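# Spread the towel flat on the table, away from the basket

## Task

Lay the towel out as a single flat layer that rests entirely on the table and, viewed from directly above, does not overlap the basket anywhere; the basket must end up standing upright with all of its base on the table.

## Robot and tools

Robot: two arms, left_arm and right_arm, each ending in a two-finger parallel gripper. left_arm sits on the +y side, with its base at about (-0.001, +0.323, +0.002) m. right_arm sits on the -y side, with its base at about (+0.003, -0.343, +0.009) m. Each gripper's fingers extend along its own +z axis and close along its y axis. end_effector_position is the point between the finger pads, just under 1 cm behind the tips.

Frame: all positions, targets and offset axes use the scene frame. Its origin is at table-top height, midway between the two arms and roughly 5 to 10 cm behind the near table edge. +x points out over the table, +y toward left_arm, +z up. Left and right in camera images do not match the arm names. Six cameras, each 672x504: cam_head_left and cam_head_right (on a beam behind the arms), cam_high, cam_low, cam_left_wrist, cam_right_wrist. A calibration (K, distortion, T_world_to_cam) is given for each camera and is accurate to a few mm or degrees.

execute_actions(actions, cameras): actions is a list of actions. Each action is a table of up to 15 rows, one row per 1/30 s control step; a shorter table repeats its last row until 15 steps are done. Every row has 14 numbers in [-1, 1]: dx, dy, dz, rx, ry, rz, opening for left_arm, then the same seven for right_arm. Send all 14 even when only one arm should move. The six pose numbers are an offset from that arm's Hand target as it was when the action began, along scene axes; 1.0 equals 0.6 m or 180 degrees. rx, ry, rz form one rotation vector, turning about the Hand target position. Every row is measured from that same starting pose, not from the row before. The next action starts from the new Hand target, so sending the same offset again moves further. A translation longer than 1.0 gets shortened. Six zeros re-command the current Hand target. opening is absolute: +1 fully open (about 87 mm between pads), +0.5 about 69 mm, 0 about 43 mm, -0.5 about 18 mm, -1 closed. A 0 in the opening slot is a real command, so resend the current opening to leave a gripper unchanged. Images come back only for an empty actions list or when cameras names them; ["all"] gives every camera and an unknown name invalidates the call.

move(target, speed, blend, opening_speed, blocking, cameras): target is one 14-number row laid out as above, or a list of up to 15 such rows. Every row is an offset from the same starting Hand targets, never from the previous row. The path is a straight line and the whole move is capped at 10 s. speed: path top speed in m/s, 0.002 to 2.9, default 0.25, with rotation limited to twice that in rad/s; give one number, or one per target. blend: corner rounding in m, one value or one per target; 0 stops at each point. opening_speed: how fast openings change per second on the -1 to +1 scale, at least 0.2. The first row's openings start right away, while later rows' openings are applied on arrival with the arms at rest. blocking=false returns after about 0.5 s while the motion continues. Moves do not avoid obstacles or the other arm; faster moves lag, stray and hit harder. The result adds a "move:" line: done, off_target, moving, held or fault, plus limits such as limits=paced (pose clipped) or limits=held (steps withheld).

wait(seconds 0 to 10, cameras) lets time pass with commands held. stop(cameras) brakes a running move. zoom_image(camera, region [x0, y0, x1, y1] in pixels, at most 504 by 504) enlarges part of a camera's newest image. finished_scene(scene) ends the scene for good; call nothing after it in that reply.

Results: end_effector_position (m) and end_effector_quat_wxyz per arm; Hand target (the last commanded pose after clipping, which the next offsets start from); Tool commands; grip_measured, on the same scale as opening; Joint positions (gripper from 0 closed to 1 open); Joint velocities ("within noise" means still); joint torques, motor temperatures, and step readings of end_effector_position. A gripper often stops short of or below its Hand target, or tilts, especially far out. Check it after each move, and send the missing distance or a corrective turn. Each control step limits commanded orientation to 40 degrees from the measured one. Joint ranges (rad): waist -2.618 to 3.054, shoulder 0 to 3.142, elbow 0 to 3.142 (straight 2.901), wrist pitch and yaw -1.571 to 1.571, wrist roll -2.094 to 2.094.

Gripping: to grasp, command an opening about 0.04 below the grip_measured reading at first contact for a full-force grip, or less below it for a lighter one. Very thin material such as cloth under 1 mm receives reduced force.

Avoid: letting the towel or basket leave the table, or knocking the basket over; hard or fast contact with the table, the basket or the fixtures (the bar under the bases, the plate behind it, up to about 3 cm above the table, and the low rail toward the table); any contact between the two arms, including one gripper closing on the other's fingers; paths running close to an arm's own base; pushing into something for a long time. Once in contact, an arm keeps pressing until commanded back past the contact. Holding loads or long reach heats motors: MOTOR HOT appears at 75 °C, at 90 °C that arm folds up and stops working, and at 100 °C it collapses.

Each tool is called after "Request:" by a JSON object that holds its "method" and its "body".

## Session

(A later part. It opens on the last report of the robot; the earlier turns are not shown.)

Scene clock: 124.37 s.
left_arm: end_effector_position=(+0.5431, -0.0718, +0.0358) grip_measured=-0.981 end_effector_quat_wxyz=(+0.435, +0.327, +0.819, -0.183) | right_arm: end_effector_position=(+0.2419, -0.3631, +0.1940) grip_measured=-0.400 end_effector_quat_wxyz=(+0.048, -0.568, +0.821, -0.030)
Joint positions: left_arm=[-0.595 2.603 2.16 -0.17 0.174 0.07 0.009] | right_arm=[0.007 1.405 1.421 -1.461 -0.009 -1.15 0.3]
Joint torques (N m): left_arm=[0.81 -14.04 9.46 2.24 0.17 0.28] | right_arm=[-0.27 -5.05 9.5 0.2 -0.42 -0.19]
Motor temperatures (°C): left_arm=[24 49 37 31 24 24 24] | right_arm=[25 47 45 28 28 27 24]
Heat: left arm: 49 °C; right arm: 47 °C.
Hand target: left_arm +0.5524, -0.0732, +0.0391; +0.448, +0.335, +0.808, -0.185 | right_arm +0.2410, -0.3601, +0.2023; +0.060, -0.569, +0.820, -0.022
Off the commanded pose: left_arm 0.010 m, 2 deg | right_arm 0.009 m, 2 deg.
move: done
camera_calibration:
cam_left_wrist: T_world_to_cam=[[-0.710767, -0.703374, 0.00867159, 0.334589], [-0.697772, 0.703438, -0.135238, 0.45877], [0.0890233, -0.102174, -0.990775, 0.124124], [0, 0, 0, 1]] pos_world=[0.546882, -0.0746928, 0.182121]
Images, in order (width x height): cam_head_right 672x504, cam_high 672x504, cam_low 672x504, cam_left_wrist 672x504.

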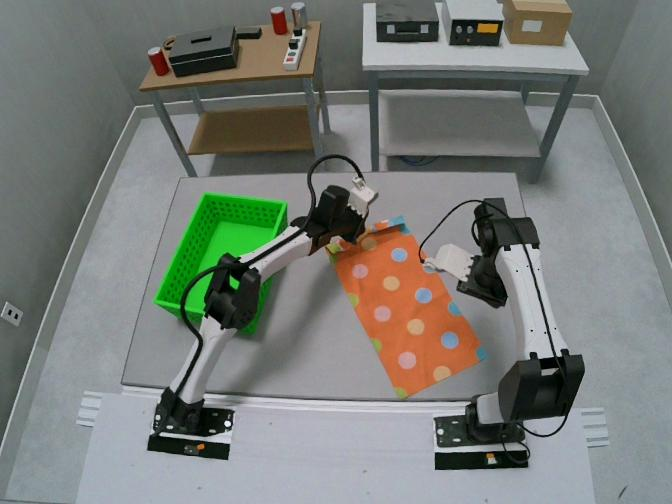

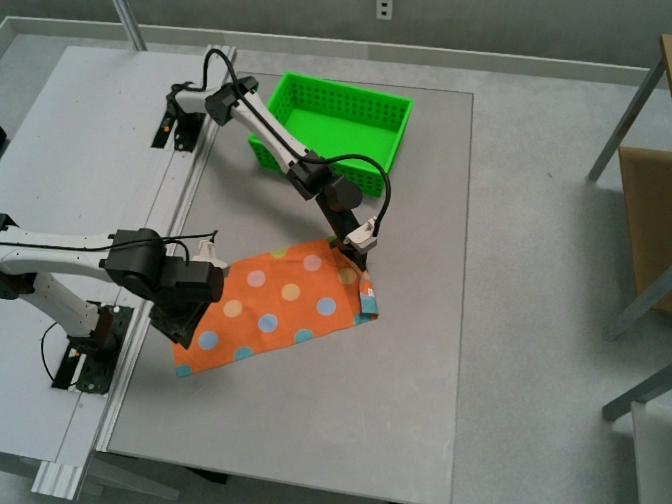

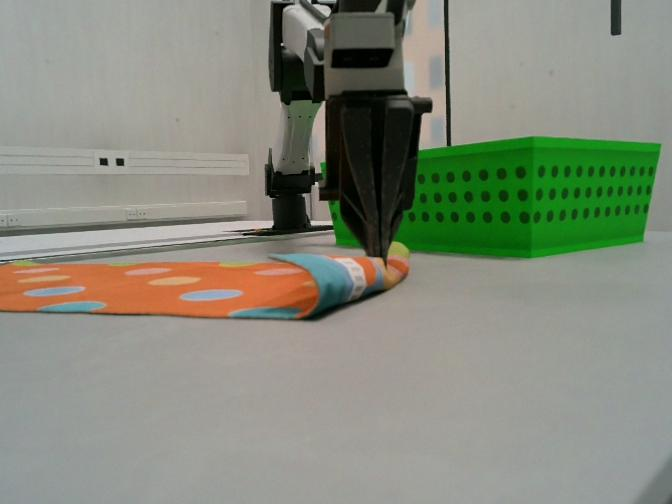

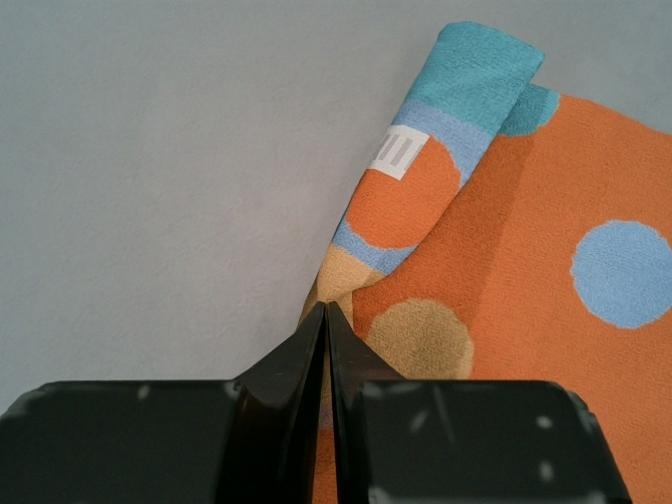

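Request:
{"method": "move", "body": {"target": [[-0.01,-0.008,0.11,0,0,0,-1, 0,0,0,0,0,0,-0.4],[0.045,0.02,0.075,0,0,0,-1, 0,0,0,0,0,0,-0.4],[0.065,0.033,0.0,0,0,0,-1, 0,0,0,0,0,0,-0.4]], "speed": 0.12, "blend": 0.015, "cameras": ["cam_left_wrist","cam_high","cam_head_right","cam_low"]}}

Request:
{"method": "zoom_image", "body": {"camera": "cam_head_right", "region": [300, 190, 500, 410]}}

Scene clock: 127.27 s.
left_arm: end_effector_position=(+0.5848, -0.0521, +0.0346) grip_measured=-0.981 end_effector_quat_wxyz=(+0.437, +0.329, +0.818, -0.178) | right_arm: end_effector_position=(+0.2419, -0.3631, +0.1940) grip_measured=-0.400 end_effector_quat_wxyz=(+0.048, -0.568, +0.821, -0.030)
Joint positions: left_arm=[-0.53 2.779 2.493 -0.334 0.22 0.117 0.009] | right_arm=[0.007 1.405 1.421 -1.461 -0.009 -1.15 0.3]
Joint torques (N m): left_arm=[0.66 -15.34 8.95 2.21 0.27 0.23] | right_arm=[-0.27 -5.09 9.74 0.18 -0.39 -0.13]
Heat: left arm: 51 °C; right arm: 47 °C.
Hand target: left_arm +0.5914, -0.0533, +0.0392; +0.448, +0.335, +0.808, -0.185 | right_arm +0.2410, -0.3601, +0.2023; +0.060, -0.569, +0.820, -0.022
Off the commanded pose: left_arm 0.008 m, 2 deg | right_arm 0.009 m, 2 deg.
move: done
camera_calibration:
cam_left_wrist: T_world_to_cam=[[-0.710195, -0.703998, -0.00305366, 0.378141], [-0.697247, 0.70397, -0.13518, 0.473566], [0.097316, -0.0938748, -0.990816, 0.116841], [0, 0, 0, 1]] pos_world=[0.587376, -0.0561972, 0.180939]
Images, in order (width x height): cam_head_right 672x504, cam_high 672x504, cam_low 672x504, cam_left_wrist 672x504.

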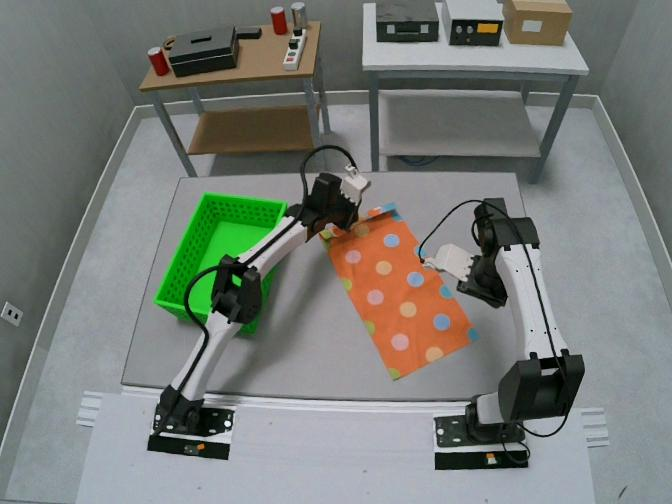

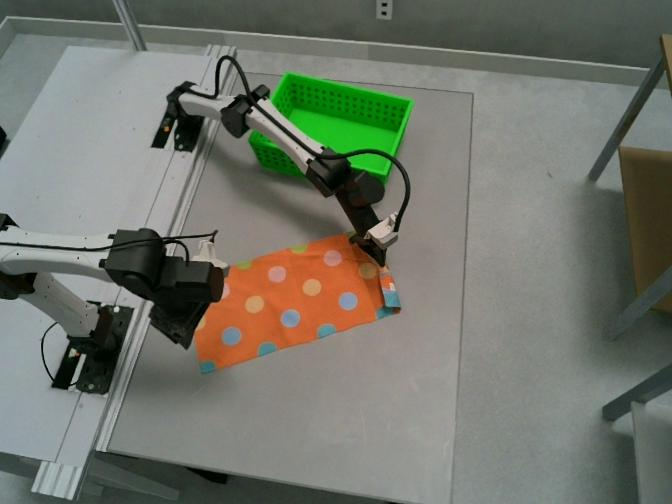

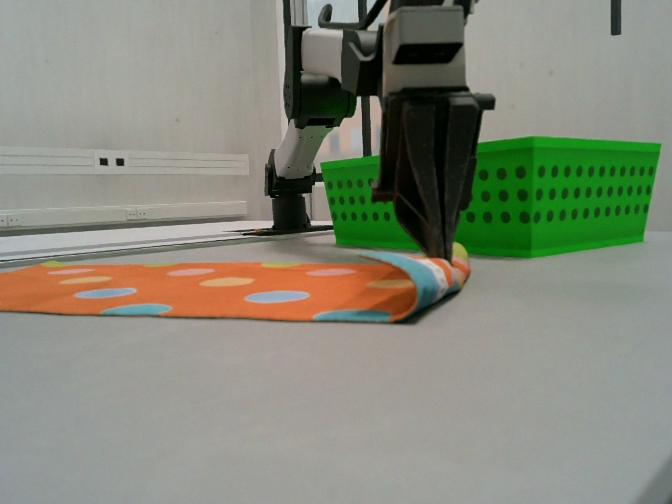

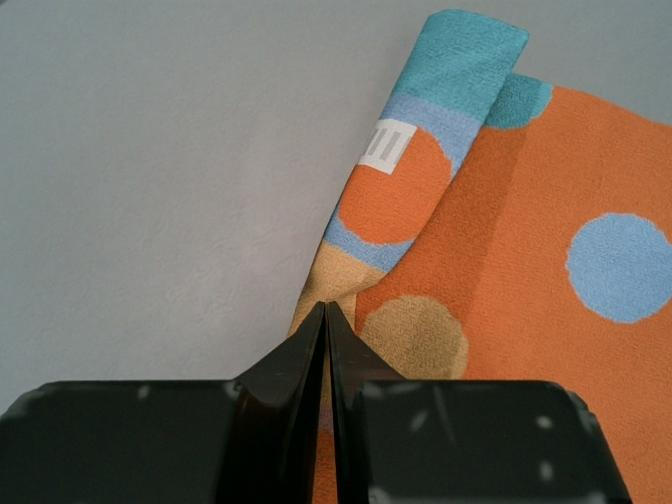

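Scaled by 2.291 from the camera's 672x504 image, which has a finer 960x720 frame.

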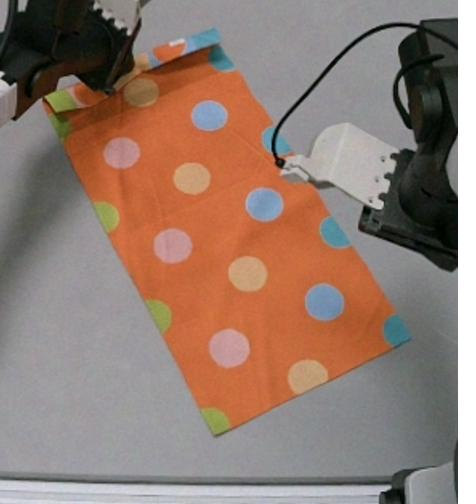

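Request:
{"method": "move", "body": {"target": [0,0,0,0,0,0,-1, -0.1225,0.227,-0.217,0.0026,0.0344,0.2648,0], "speed": 0.25, "cameras": ["cam_right_wrist","cam_high"]}}

Scene clock: 132.70 s.
left_arm: end_effector_position=(+0.5848, -0.0521, +0.0346) grip_measured=-0.981 end_effector_quat_wxyz=(+0.437, +0.329, +0.818, -0.178) | right_arm: end_effector_position=(+0.1683, -0.2307, +0.0774) grip_measured=+0.000 end_effector_quat_wxyz=(-0.015, +0.846, -0.532, -0.025)
Joint positions: left_arm=[-0.53 2.779 2.493 -0.334 0.22 0.117 0.009] | right_arm=[0.693 1.311 0.891 -1.119 -0.056 -1.274 0.5]
Joint torques (N m): left_arm=[0.88 -15.34 9.11 2.18 0.29 0.22] | right_arm=[0.94 -3.19 5.63 0.63 -0.53 -0.18]
Heat: left arm: 52 °C; right arm: 46 °C.
Hand target: left_arm +0.5914, -0.0533, +0.0392; +0.448, +0.335, +0.808, -0.185 | right_arm +0.1674, -0.2239, +0.0720; -0.023, +0.852, -0.522, -0.037
Off the commanded pose: left_arm 0.008 m, 2 deg | right_arm 0.009 m, 2 deg.
move: done
camera_calibration:
cam_right_wrist: T_world_to_cam=[[0.90463, 0.426047, 0.0113345, -0.0574263], [0.27848, -0.611014, 0.74102, -0.223409], [0.322635, -0.667193, -0.671387, -0.0141529], [0, 0, 0, 1]] pos_world=[0.118731, -0.121482, 0.156699]
Images, in order (width x height): cam_high 672x504, cam_right_wrist 672x504.

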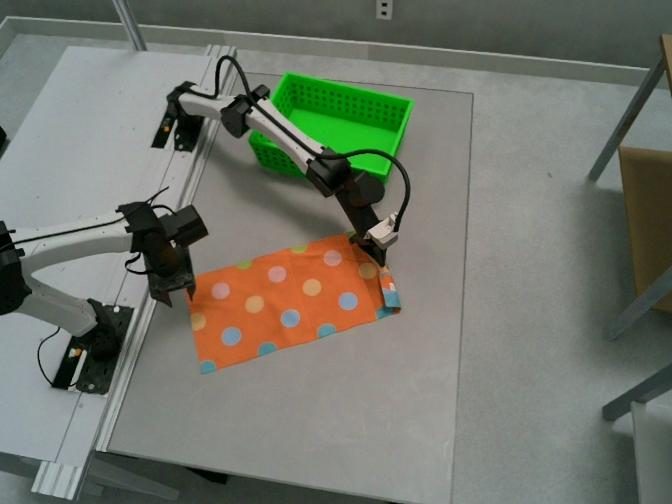

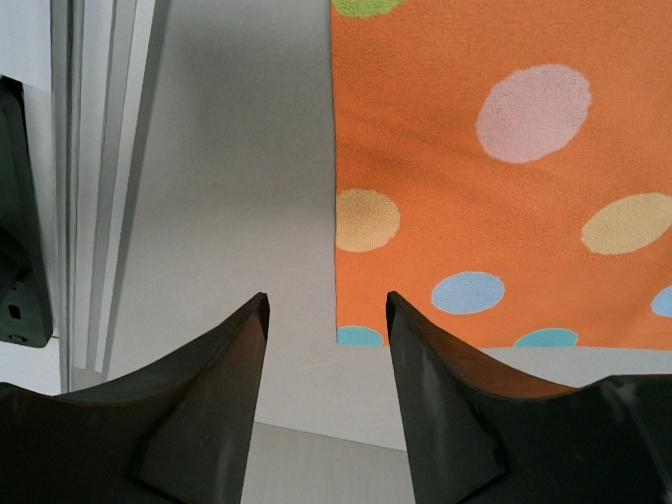

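Request:
{"method": "move", "body": {"target": [[0,0,0,0,0,0,-1, -0.011,0.072,-0.07,0,0,0,0],[0,0,0,0,0,0,-1, -0.011,0.072,-0.145,0,0,0,0],[0,0,0,0,0,0,-1, -0.011,0.072,-0.145,0,0,0,-1],[0,0,0,0,0,0,-1, -0.011,0.072,-0.07,0,0,0,-1],[0,0,0,0,0,0,-1, -0.111,0.027,-0.07,0,0,0,-1]], "speed": [0.15,0.08,0.1,0.1,0.1], "blend": [0.01,0,0,0,0], "opening_speed": 1.2, "cameras": ["all"]}}

Request:
{"method": "zoom_image", "body": {"camera": "cam_high", "region": [150, 200, 420, 400]}}

Scene clock: 139.03 s.
left_arm: end_effector_position=(+0.5799, -0.0585, +0.0361) grip_measured=-0.980 end_effector_quat_wxyz=(+0.432, +0.335, +0.814, -0.198) | right_arm: end_effector_position=(+0.1193, -0.1906, +0.0317) grip_measured=-0.889 end_effector_quat_wxyz=(-0.059, +0.855, -0.515, -0.024)
Joint positions: left_arm=[-0.53 2.779 2.495 -0.334 0.265 0.11 0.01] | right_arm=[1.013 1.268 0.671 -0.838 -0.038 -0.99 0.055]
Joint torques (N m): left_arm=[0.73 -15.36 8.9 2.16 -0.09 0.25] | right_arm=[1.14 -4.63 5.11 -0.18 -0.37 0.24]
Heat: left arm: 53 °C; right arm: 45 °C.
Hand target: left_arm +0.5914, -0.0533, +0.0392; +0.448, +0.335, +0.808, -0.185 | right_arm +0.1009, -0.2076, +0.0301; -0.023, +0.852, -0.523, -0.037
Off the commanded pose: left_arm 0.013 m, 2 deg | right_arm 0.025 m, 5 deg.
move: off_target (left_arm, right_arm); target 3's new opening was sent with right_arm's hand 0.028 m and 2 deg from that target
camera_calibration:
cam_left_wrist: T_world_to_cam=[[-0.732537, -0.68019, 0.0270429, 0.383436], [-0.676251, 0.722599, -0.143302, 0.464069], [0.0779314, -0.123262, -0.989309, 0.127712], [0, 0, 0, 1]] pos_world=[0.584756, -0.0587841, 0.182479]
cam_right_wrist: T_world_to_cam=[[0.886507, 0.453996, 0.089403, -0.024635], [0.264246, -0.655333, 0.707611, -0.157094], [0.379841, -0.603678, -0.700924, 0.00394391], [0, 0, 0, 1]] pos_world=[0.0618524, -0.0893834, 0.116128]

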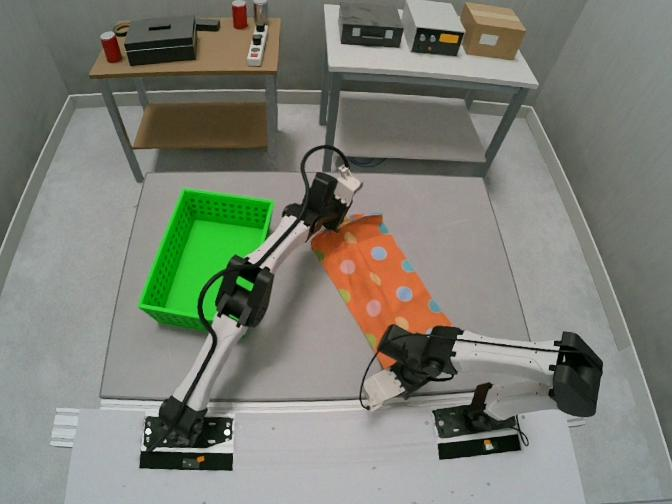

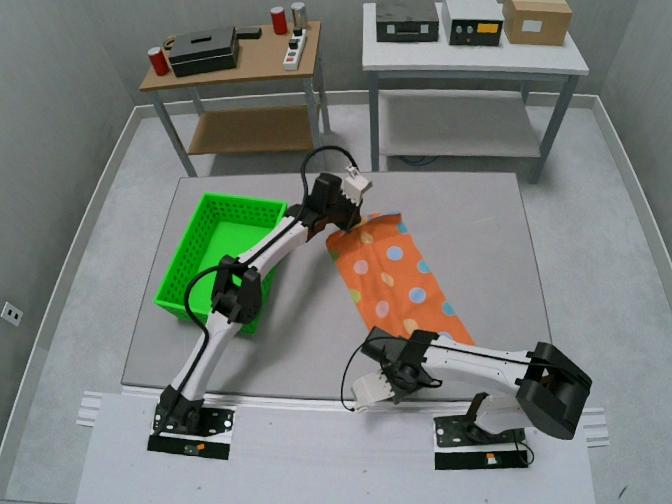

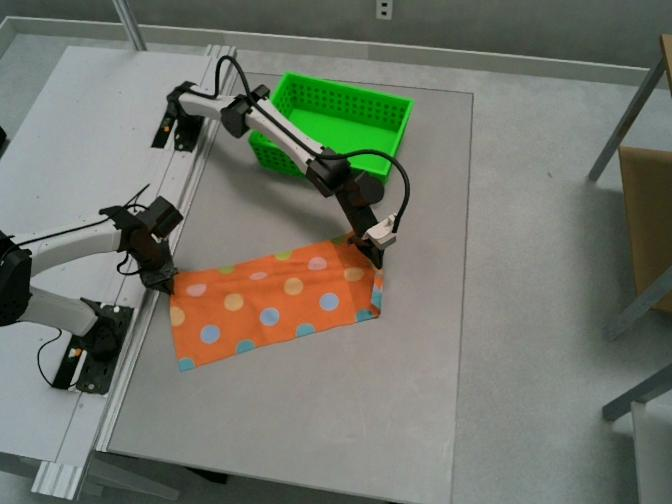

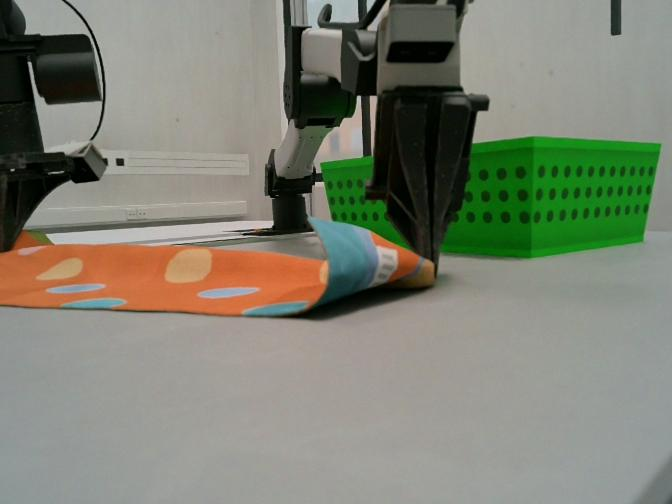

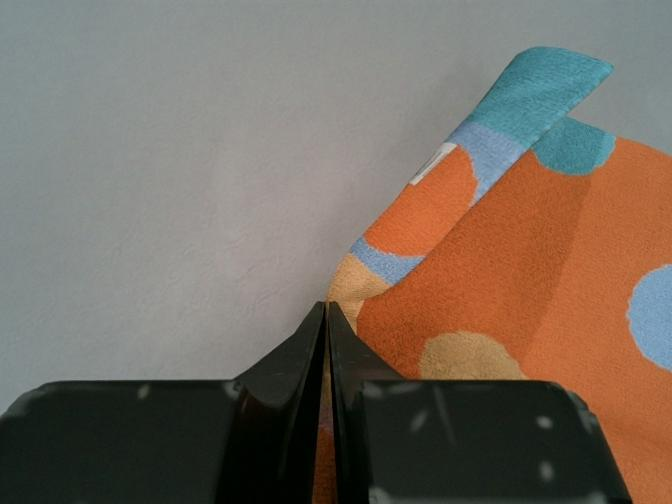

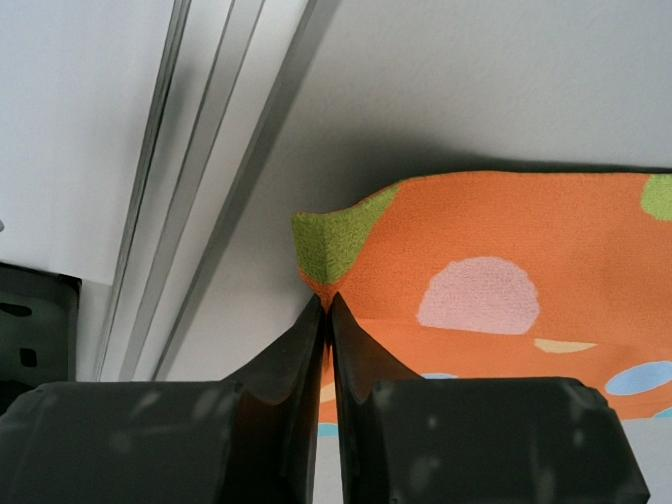

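Scaled by 1.867 from the camera's 672x504 image, which has a finer 960x720 frame.

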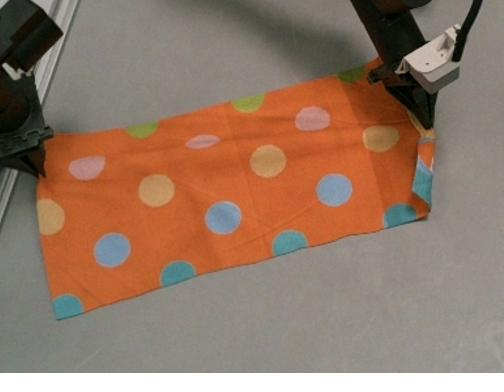

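Request:
{"method": "move", "body": {"target": [[0.02,0.01,-0.035,0,0,0,-1, 0.0,0,-0.02,0,0,0,-1],[0.02,0.01,-0.035,0,0,0,-0.5, 0.03,0.02,-0.04,0,0,0,-1],[0.04,0.02,0.15,0,0,0,-0.5, 0.03,0.02,-0.04,0,0,0,0],[-0.25,0.25,0.3,0.107,0.1183,-0.1055,-0.5, 0.06,0.0,0.12,0,0,0,0]], "speed": [0.06,0.1,0.12,0.2], "cameras": ["all"]}}

Request:
{"method": "zoom_image", "body": {"camera": "cam_high", "region": [150, 200, 420, 400]}}

Request:
{"method": "zoom_image", "body": {"camera": "cam_head_right", "region": [300, 190, 500, 410]}}

Scene clock: 147.97 s.
left_arm: end_effector_position=(+0.4457, +0.0942, +0.1965) grip_measured=-0.500 end_effector_quat_wxyz=(+0.236, +0.472, +0.833, -0.168) | right_arm: end_effector_position=(+0.1376, -0.2124, +0.0925) grip_measured=+0.000 end_effector_quat_wxyz=(-0.010, +0.849, -0.527, -0.025)
Joint positions: left_arm=[-0.375 2.479 2.847 -1.514 0.414 0.567 0.25] | right_arm=[0.873 1.278 0.926 -1.188 -0.047 -1.105 0.5]
Joint torques (N m): left_arm=[0.8 -16.57 6.98 0.98 0.45 0.27] | right_arm=[-0.12 -4.98 9.2 -0.02 -0.5 -0.17]
Motor temperatures (°C): left_arm=[24 60 38 32 24 24 24] | right_arm=[24 44 45 27 28 27 24]
Heat: left arm: 60 °C; right arm: 45 °C.
Hand target: left_arm +0.4414, +0.0967, +0.2191; +0.194, +0.492, +0.830, -0.178 | right_arm +0.1368, -0.2077, +0.1020; -0.023, +0.852, -0.522, -0.037
Off the commanded pose: left_arm 0.023 m, 5 deg | right_arm 0.011 m, 2 deg.
elbow stopped short (left arm): the move would have taken joint 3 (elbow) straighter than the controller allows.
move: off_target (left_arm, right_arm); target 2's new opening was sent with left_arm's hand 0.030 m and 3 deg from that target
camera_calibration:
cam_left_wrist: T_world_to_cam=[[-0.876412, -0.477801, 0.060067, 0.423271], [-0.448844, 0.85568, 0.257586, 0.0933478], [-0.174473, 0.19879, -0.964387, 0.392871], [0, 0, 0, 1]] pos_world=[0.481404, 0.0442648, 0.329409]
cam_right_wrist: T_world_to_cam=[[0.899907, 0.43606, 0.00430108, -0.0341319], [0.287702, -0.601091, 0.745599, -0.214371], [0.327712, -0.669732, -0.666381, 0.0163817], [0, 0, 0, 1]] pos_world=[0.0870221, -0.103002, 0.170898]

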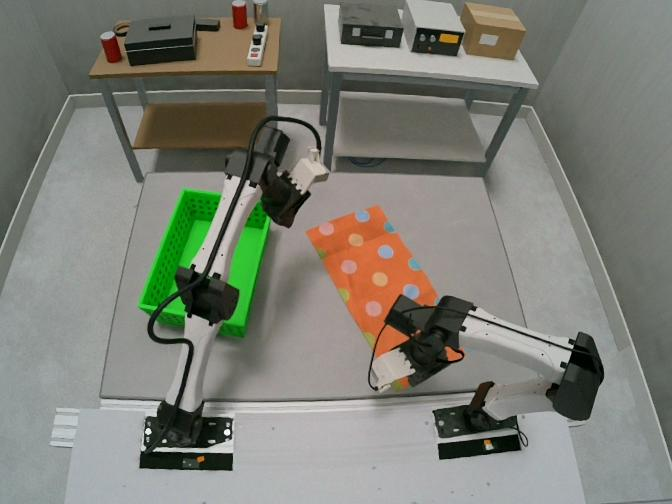

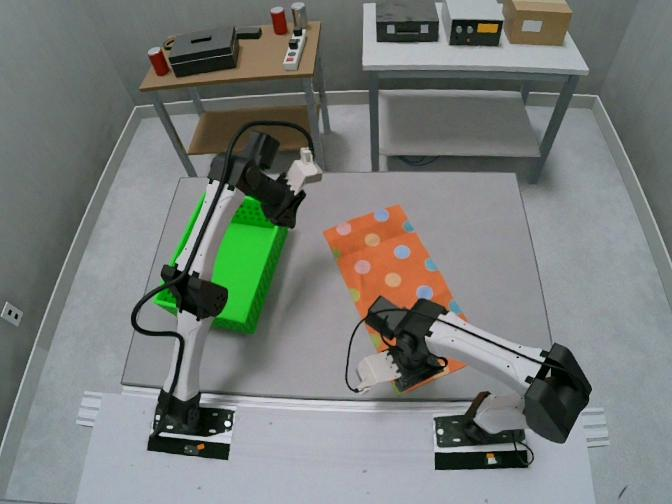

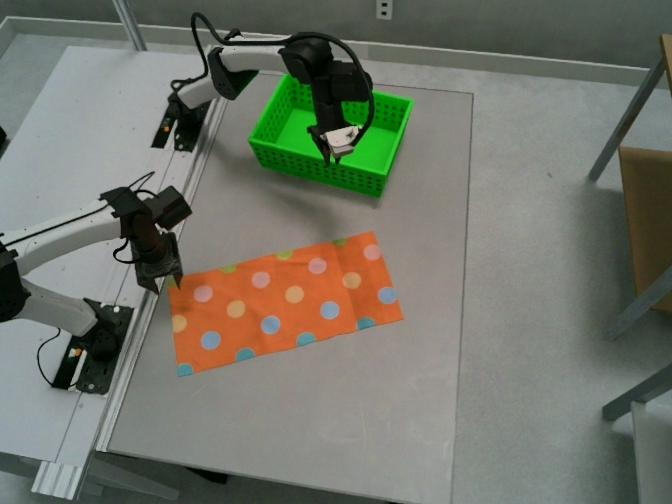

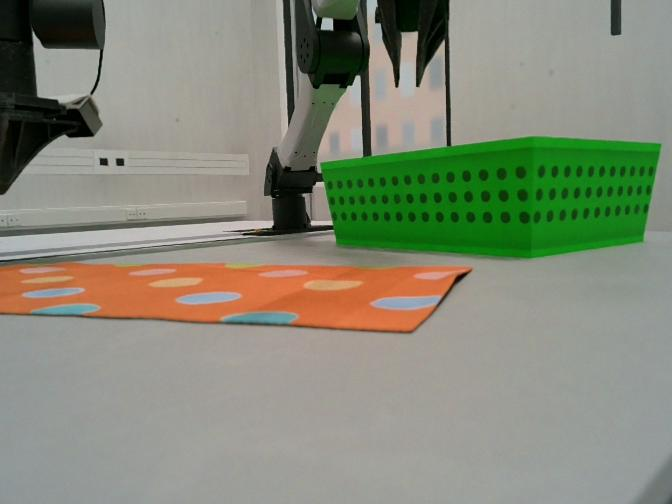

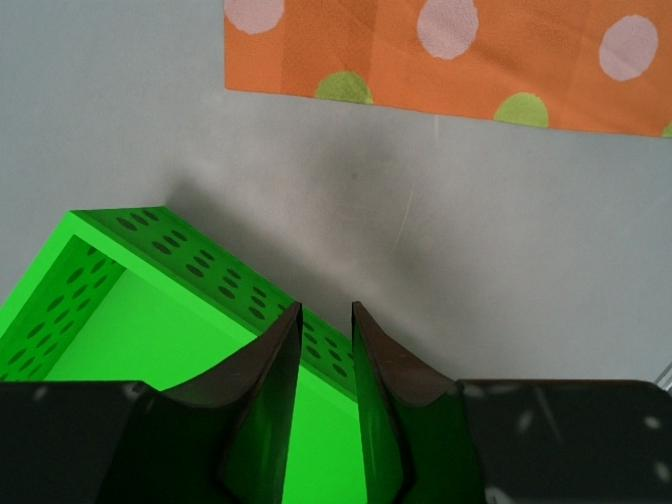

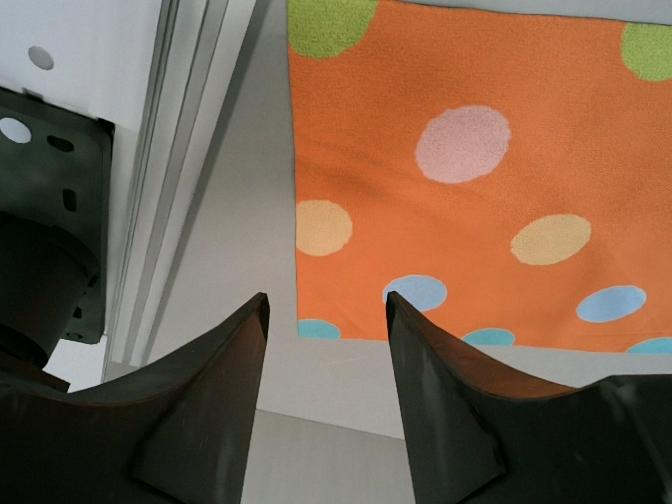

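Scaled by 1.867 from the camera's 672x504 image, which has a finer 960x720 frame.

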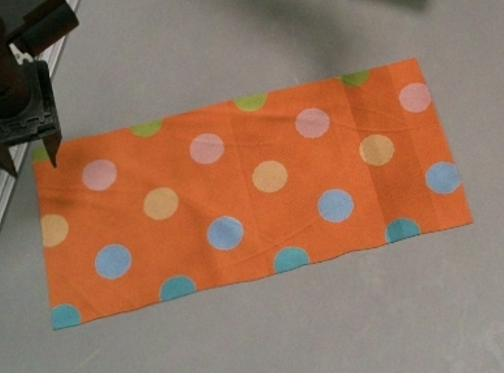

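Scaled by 2.291 from the camera's 672x504 image, which has a finer 960x720 frame.

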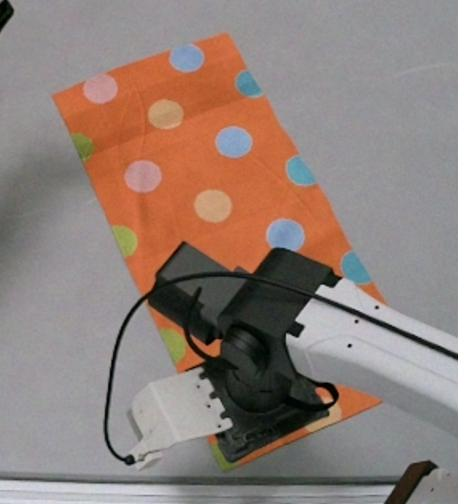

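Request:
{"method": "zoom_image", "body": {"camera": "cam_low", "region": [300, 240, 520, 345]}}

Request:
{"method": "zoom_image", "body": {"camera": "cam_high", "region": [310, 220, 420, 340]}}

Request:
{"method": "zoom_image", "body": {"camera": "cam_left_wrist", "region": [200, 0, 500, 160]}}

Request:
{"method": "zoom_image", "body": {"camera": "cam_head_left", "region": [295, 195, 415, 295]}}

Scaled by 2.291 from the camera's 672x504 image, which has a finer 960x720 frame.

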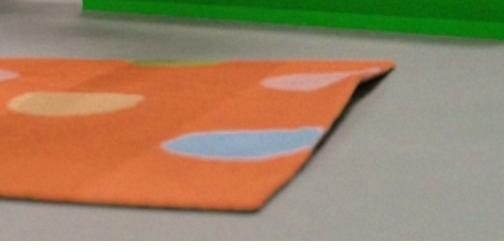

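Scaled by 4.200 from the camera's 672x504 image, which has a finer 960x720 frame.

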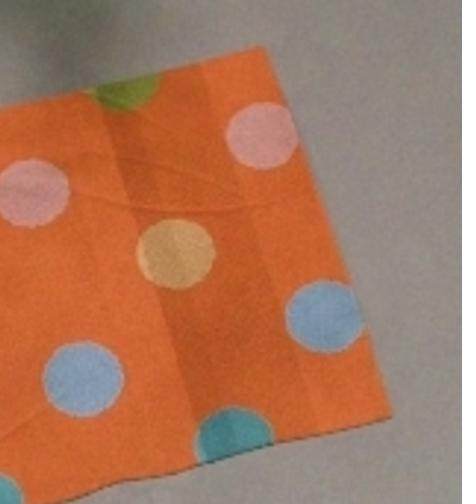

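Scaled by 1.680 from the camera's 672x504 image, which has a finer 960x720 frame.

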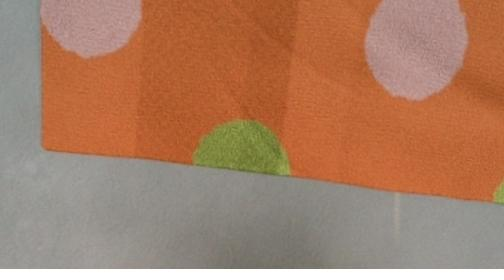

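Scaled by 4.200 from the camera's 672x504 image, which has a finer 960x720 frame.

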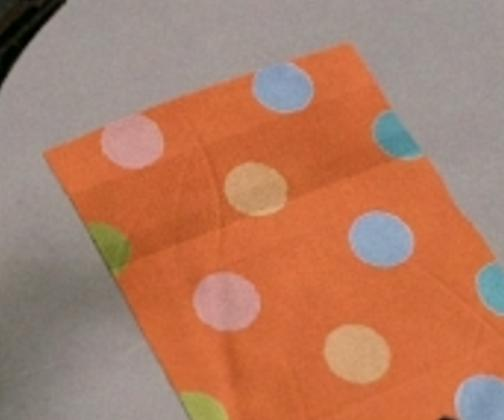

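Request:
{"method": "move", "body": {"target": [[-0.1,0.15,0.0,0,0,0,-0.5, 0.15,0.05,0.1,0,0,0,-1],[-0.2,0.2,0,0,0,0,-0.5, 0.697,0.216,-0.037,0.2039,-0.08,-0.5204,-1],[-0.2,0.2,0,0,0,0,-0.5, 0.697,0.216,-0.162,0.2039,-0.08,-0.5204,-1],[-0.2,0.2,0,0,0,0,-0.5, 0.767,0.252,-0.162,0.2039,-0.08,-0.5204,-1]], "speed": [0.25,0.3,0.08,0.06], "blend": [0.04,0,0,0], "cameras": ["cam_right_wrist","cam_high","cam_low","cam_head_right"]}}

Request:
{"method": "zoom_image", "body": {"camera": "cam_high", "region": [150, 200, 450, 400]}}

Scene clock: 157.53 s.
left_arm: end_effector_position=(+0.3160, +0.2188, +0.2112) grip_measured=-0.500 end_effector_quat_wxyz=(+0.163, +0.484, +0.842, -0.177) | right_arm: end_effector_position=(+0.6085, -0.0437, +0.0319) grip_measured=-0.974 end_effector_quat_wxyz=(+0.384, -0.167, +0.904, +0.086)
Joint positions: left_arm=[-0.165 1.808 1.878 -1.475 0.463 0.841 0.25] | right_arm=[0.412 2.825 2.738 -0.66 0.042 0.083 0.013]
Joint torques (N m): left_arm=[0.66 -10.96 4.59 1.05 0.54 0.32] | right_arm=[0.02 -12.38 9.73 0.88 0.13 0.06]
Motor temperatures (°C): left_arm=[24 61 38 31 25 24 24] | right_arm=[24 46 46 28 28 27 24]
Heat: left arm: 61 °C; right arm: 46 °C.
Hand target: left_arm +0.3214, +0.2166, +0.2192; +0.194, +0.493, +0.830, -0.178 | right_arm +0.5970, -0.0564, +0.0049; +0.336, -0.163, +0.926, +0.060
Off the commanded pose: left_arm 0.010 m, 4 deg | right_arm 0.032 m, 7 deg.
move: off_target (left_arm, right_arm)
camera_calibration:
cam_right_wrist: T_world_to_cam=[[0.352851, -0.935403, -0.0227429, -0.257388], [-0.93152, -0.353468, 0.0856245, 0.570521], [-0.0881323, -0.0090272, -0.996068, 0.227173], [0, 0, 0, 1]] pos_world=[0.642292, -0.0370501, 0.171575]
Images, in order (width x height): cam_head_right 672x504, cam_high 672x504, cam_low 672x504, cam_right_wrist 672x504.

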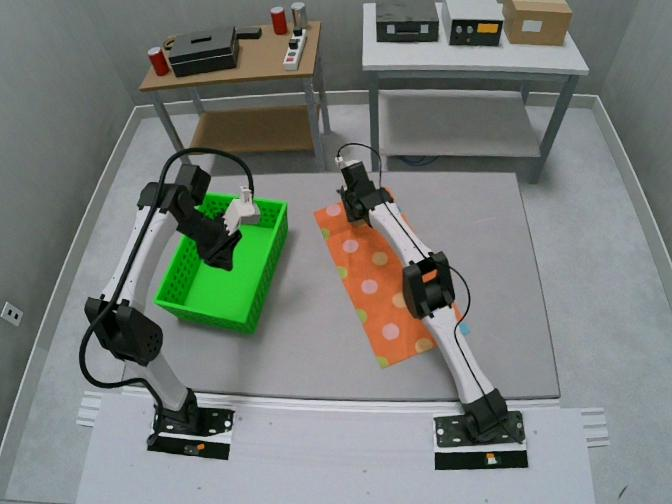

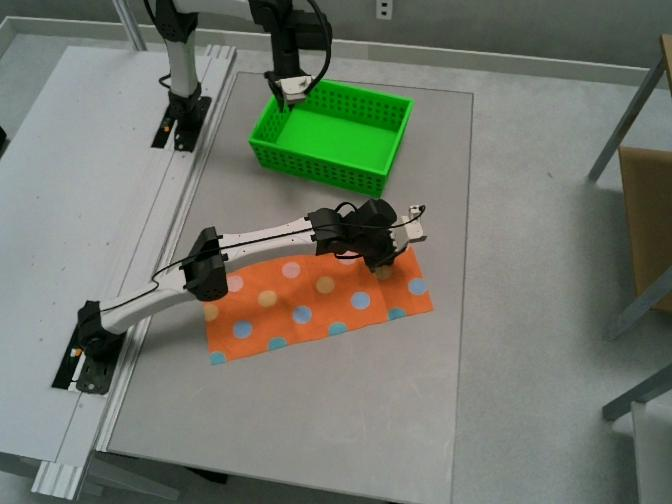

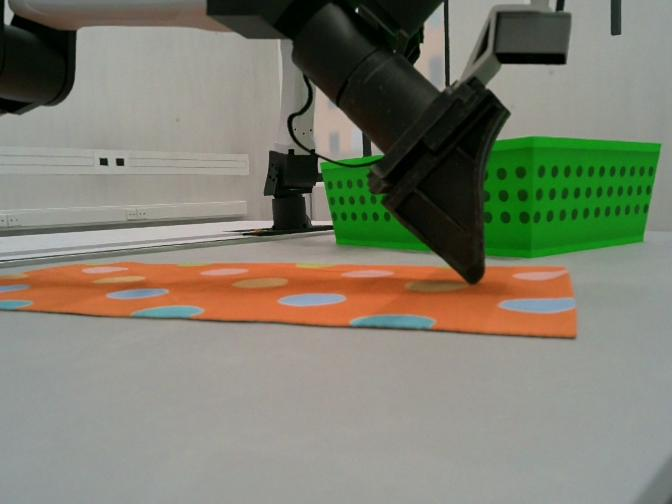

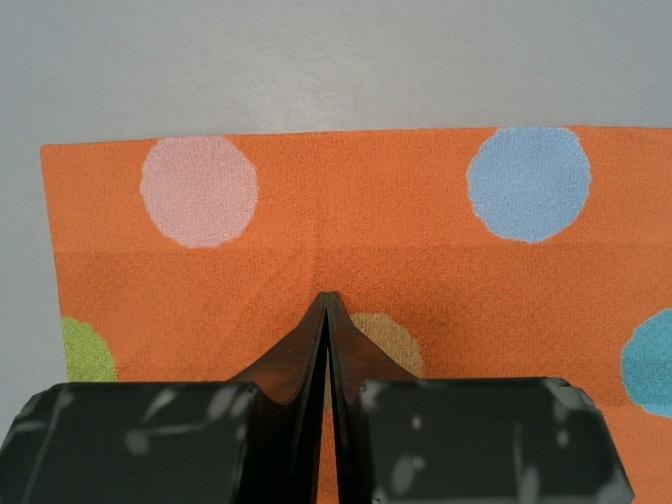

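Scaled by 1.680 from the camera's 672x504 image, which has a finer 960x720 frame.

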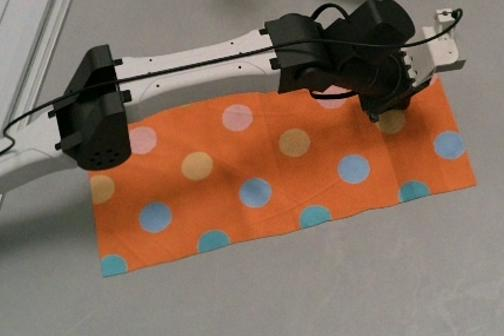

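Request:
{"method": "move", "body": {"target": [[0,0,0,0,0,0,-0.5, 0.0,0.0,0.06,0,0,0,-1],[0,0,0,0,0,0,-0.5, -0.05,-0.02,0.2,0,0,0,-1],[0,0,0,0,0,0,-0.5, -0.35,-0.35,0.25,0,0,0,-1]], "speed": [0.08,0.15,0.3], "blend": [0,0.03,0], "cameras": ["cam_high","cam_low","cam_head_right","cam_head_left"]}}

Request:
{"method": "zoom_image", "body": {"camera": "cam_high", "region": [170, 210, 450, 390]}}

Request:
{"method": "zoom_image", "body": {"camera": "cam_head_left", "region": [250, 180, 480, 410]}}

Request:
{"method": "zoom_image", "body": {"camera": "cam_low", "region": [250, 220, 600, 350]}}

Scene clock: 162.30 s.
left_arm: end_effector_position=(+0.3160, +0.2188, +0.2112) grip_measured=-0.500 end_effector_quat_wxyz=(+0.163, +0.484, +0.842, -0.177) | right_arm: end_effector_position=(+0.3801, -0.2695, +0.1497) grip_measured=-0.974 end_effector_quat_wxyz=(+0.313, -0.153, +0.936, +0.051)
Joint positions: left_arm=[-0.165 1.808 1.878 -1.475 0.463 0.841 0.25] | right_arm=[0.1 1.537 1.265 -0.645 -0.11 -0.133 0.013]
Joint torques (N m): left_arm=[0.75 -10.93 4.56 1.07 0.54 0.28] | right_arm=[-0.28 -7.76 6.6 2.08 -0.34 -0.19]
Motor temperatures (°C): left_arm=[24 59 37 31 25 24 23] | right_arm=[24 49 47 29 28 27 24]
Heat: left arm: 59 °C; right arm: 49 °C.
Hand target: left_arm +0.3214, +0.2166, +0.2192; +0.194, +0.493, +0.830, -0.178 | right_arm +0.3871, -0.2664, +0.1549; +0.337, -0.163, +0.926, +0.060
Off the commanded pose: left_arm 0.010 m, 4 deg | right_arm 0.009 m, 3 deg.
elbow stopped short (right arm): the move would have taken joint 3 (elbow) straighter than the controller allows.
move: off_target (left_arm, right_arm)
Images, in order (width x height): cam_head_left 672x504, cam_head_right 672x504, cam_high 672x504, cam_low 672x504.

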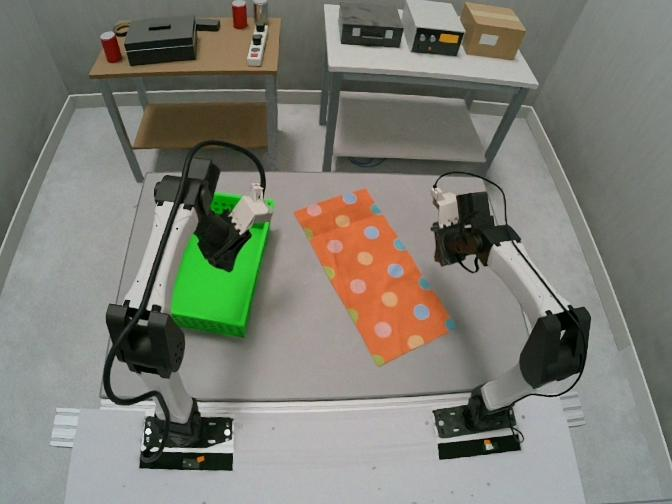

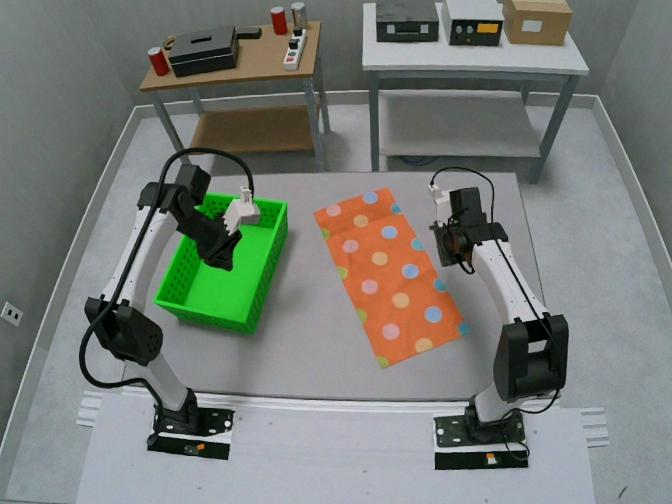

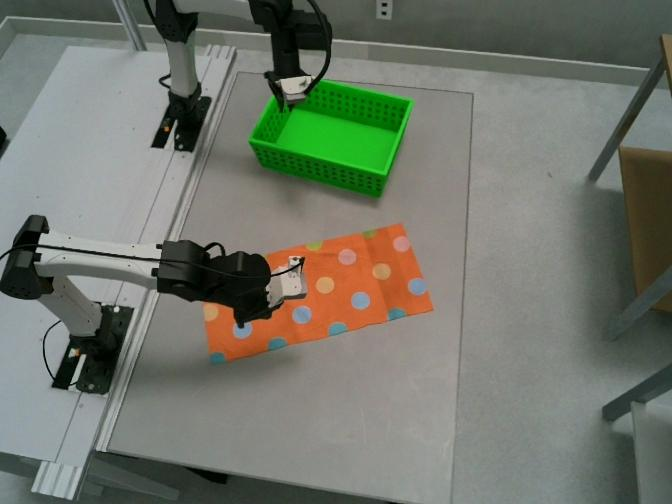

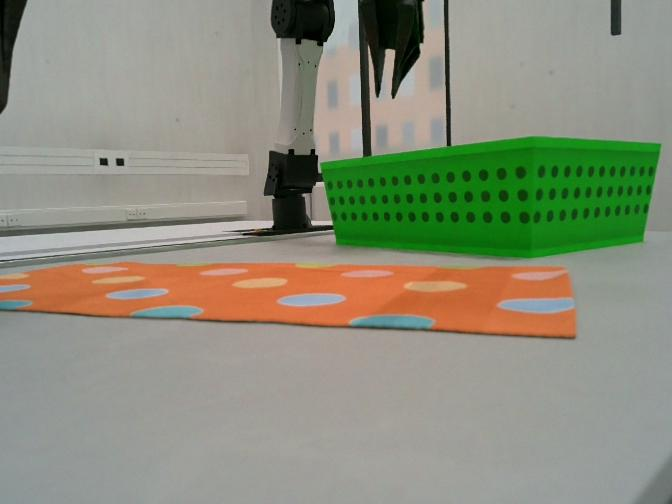

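Scaled by 1.800 from the camera's 672x504 image, which has a finer 960x720 frame.

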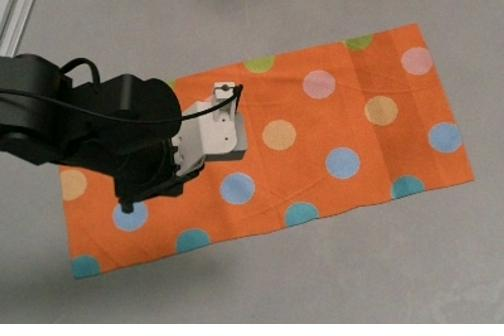

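Scaled by 2.191 from the camera's 672x504 image, which has a finer 960x720 frame.

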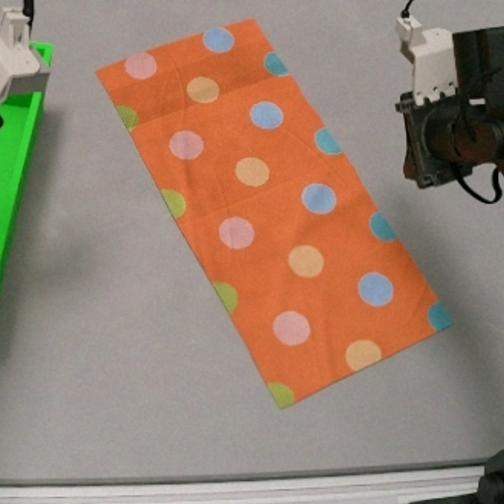

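Scaled by 1.440 from the camera's 672x504 image, which has a finer 960x720 frame.

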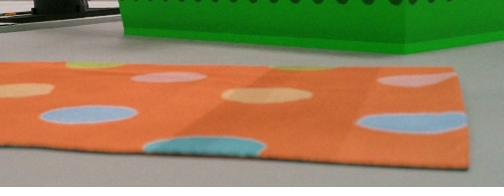

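Flat, on the table, clear of the basket.

Request:
{"method": "finished_scene", "body": {"scene": 2}}

The scene is finished: the task was done.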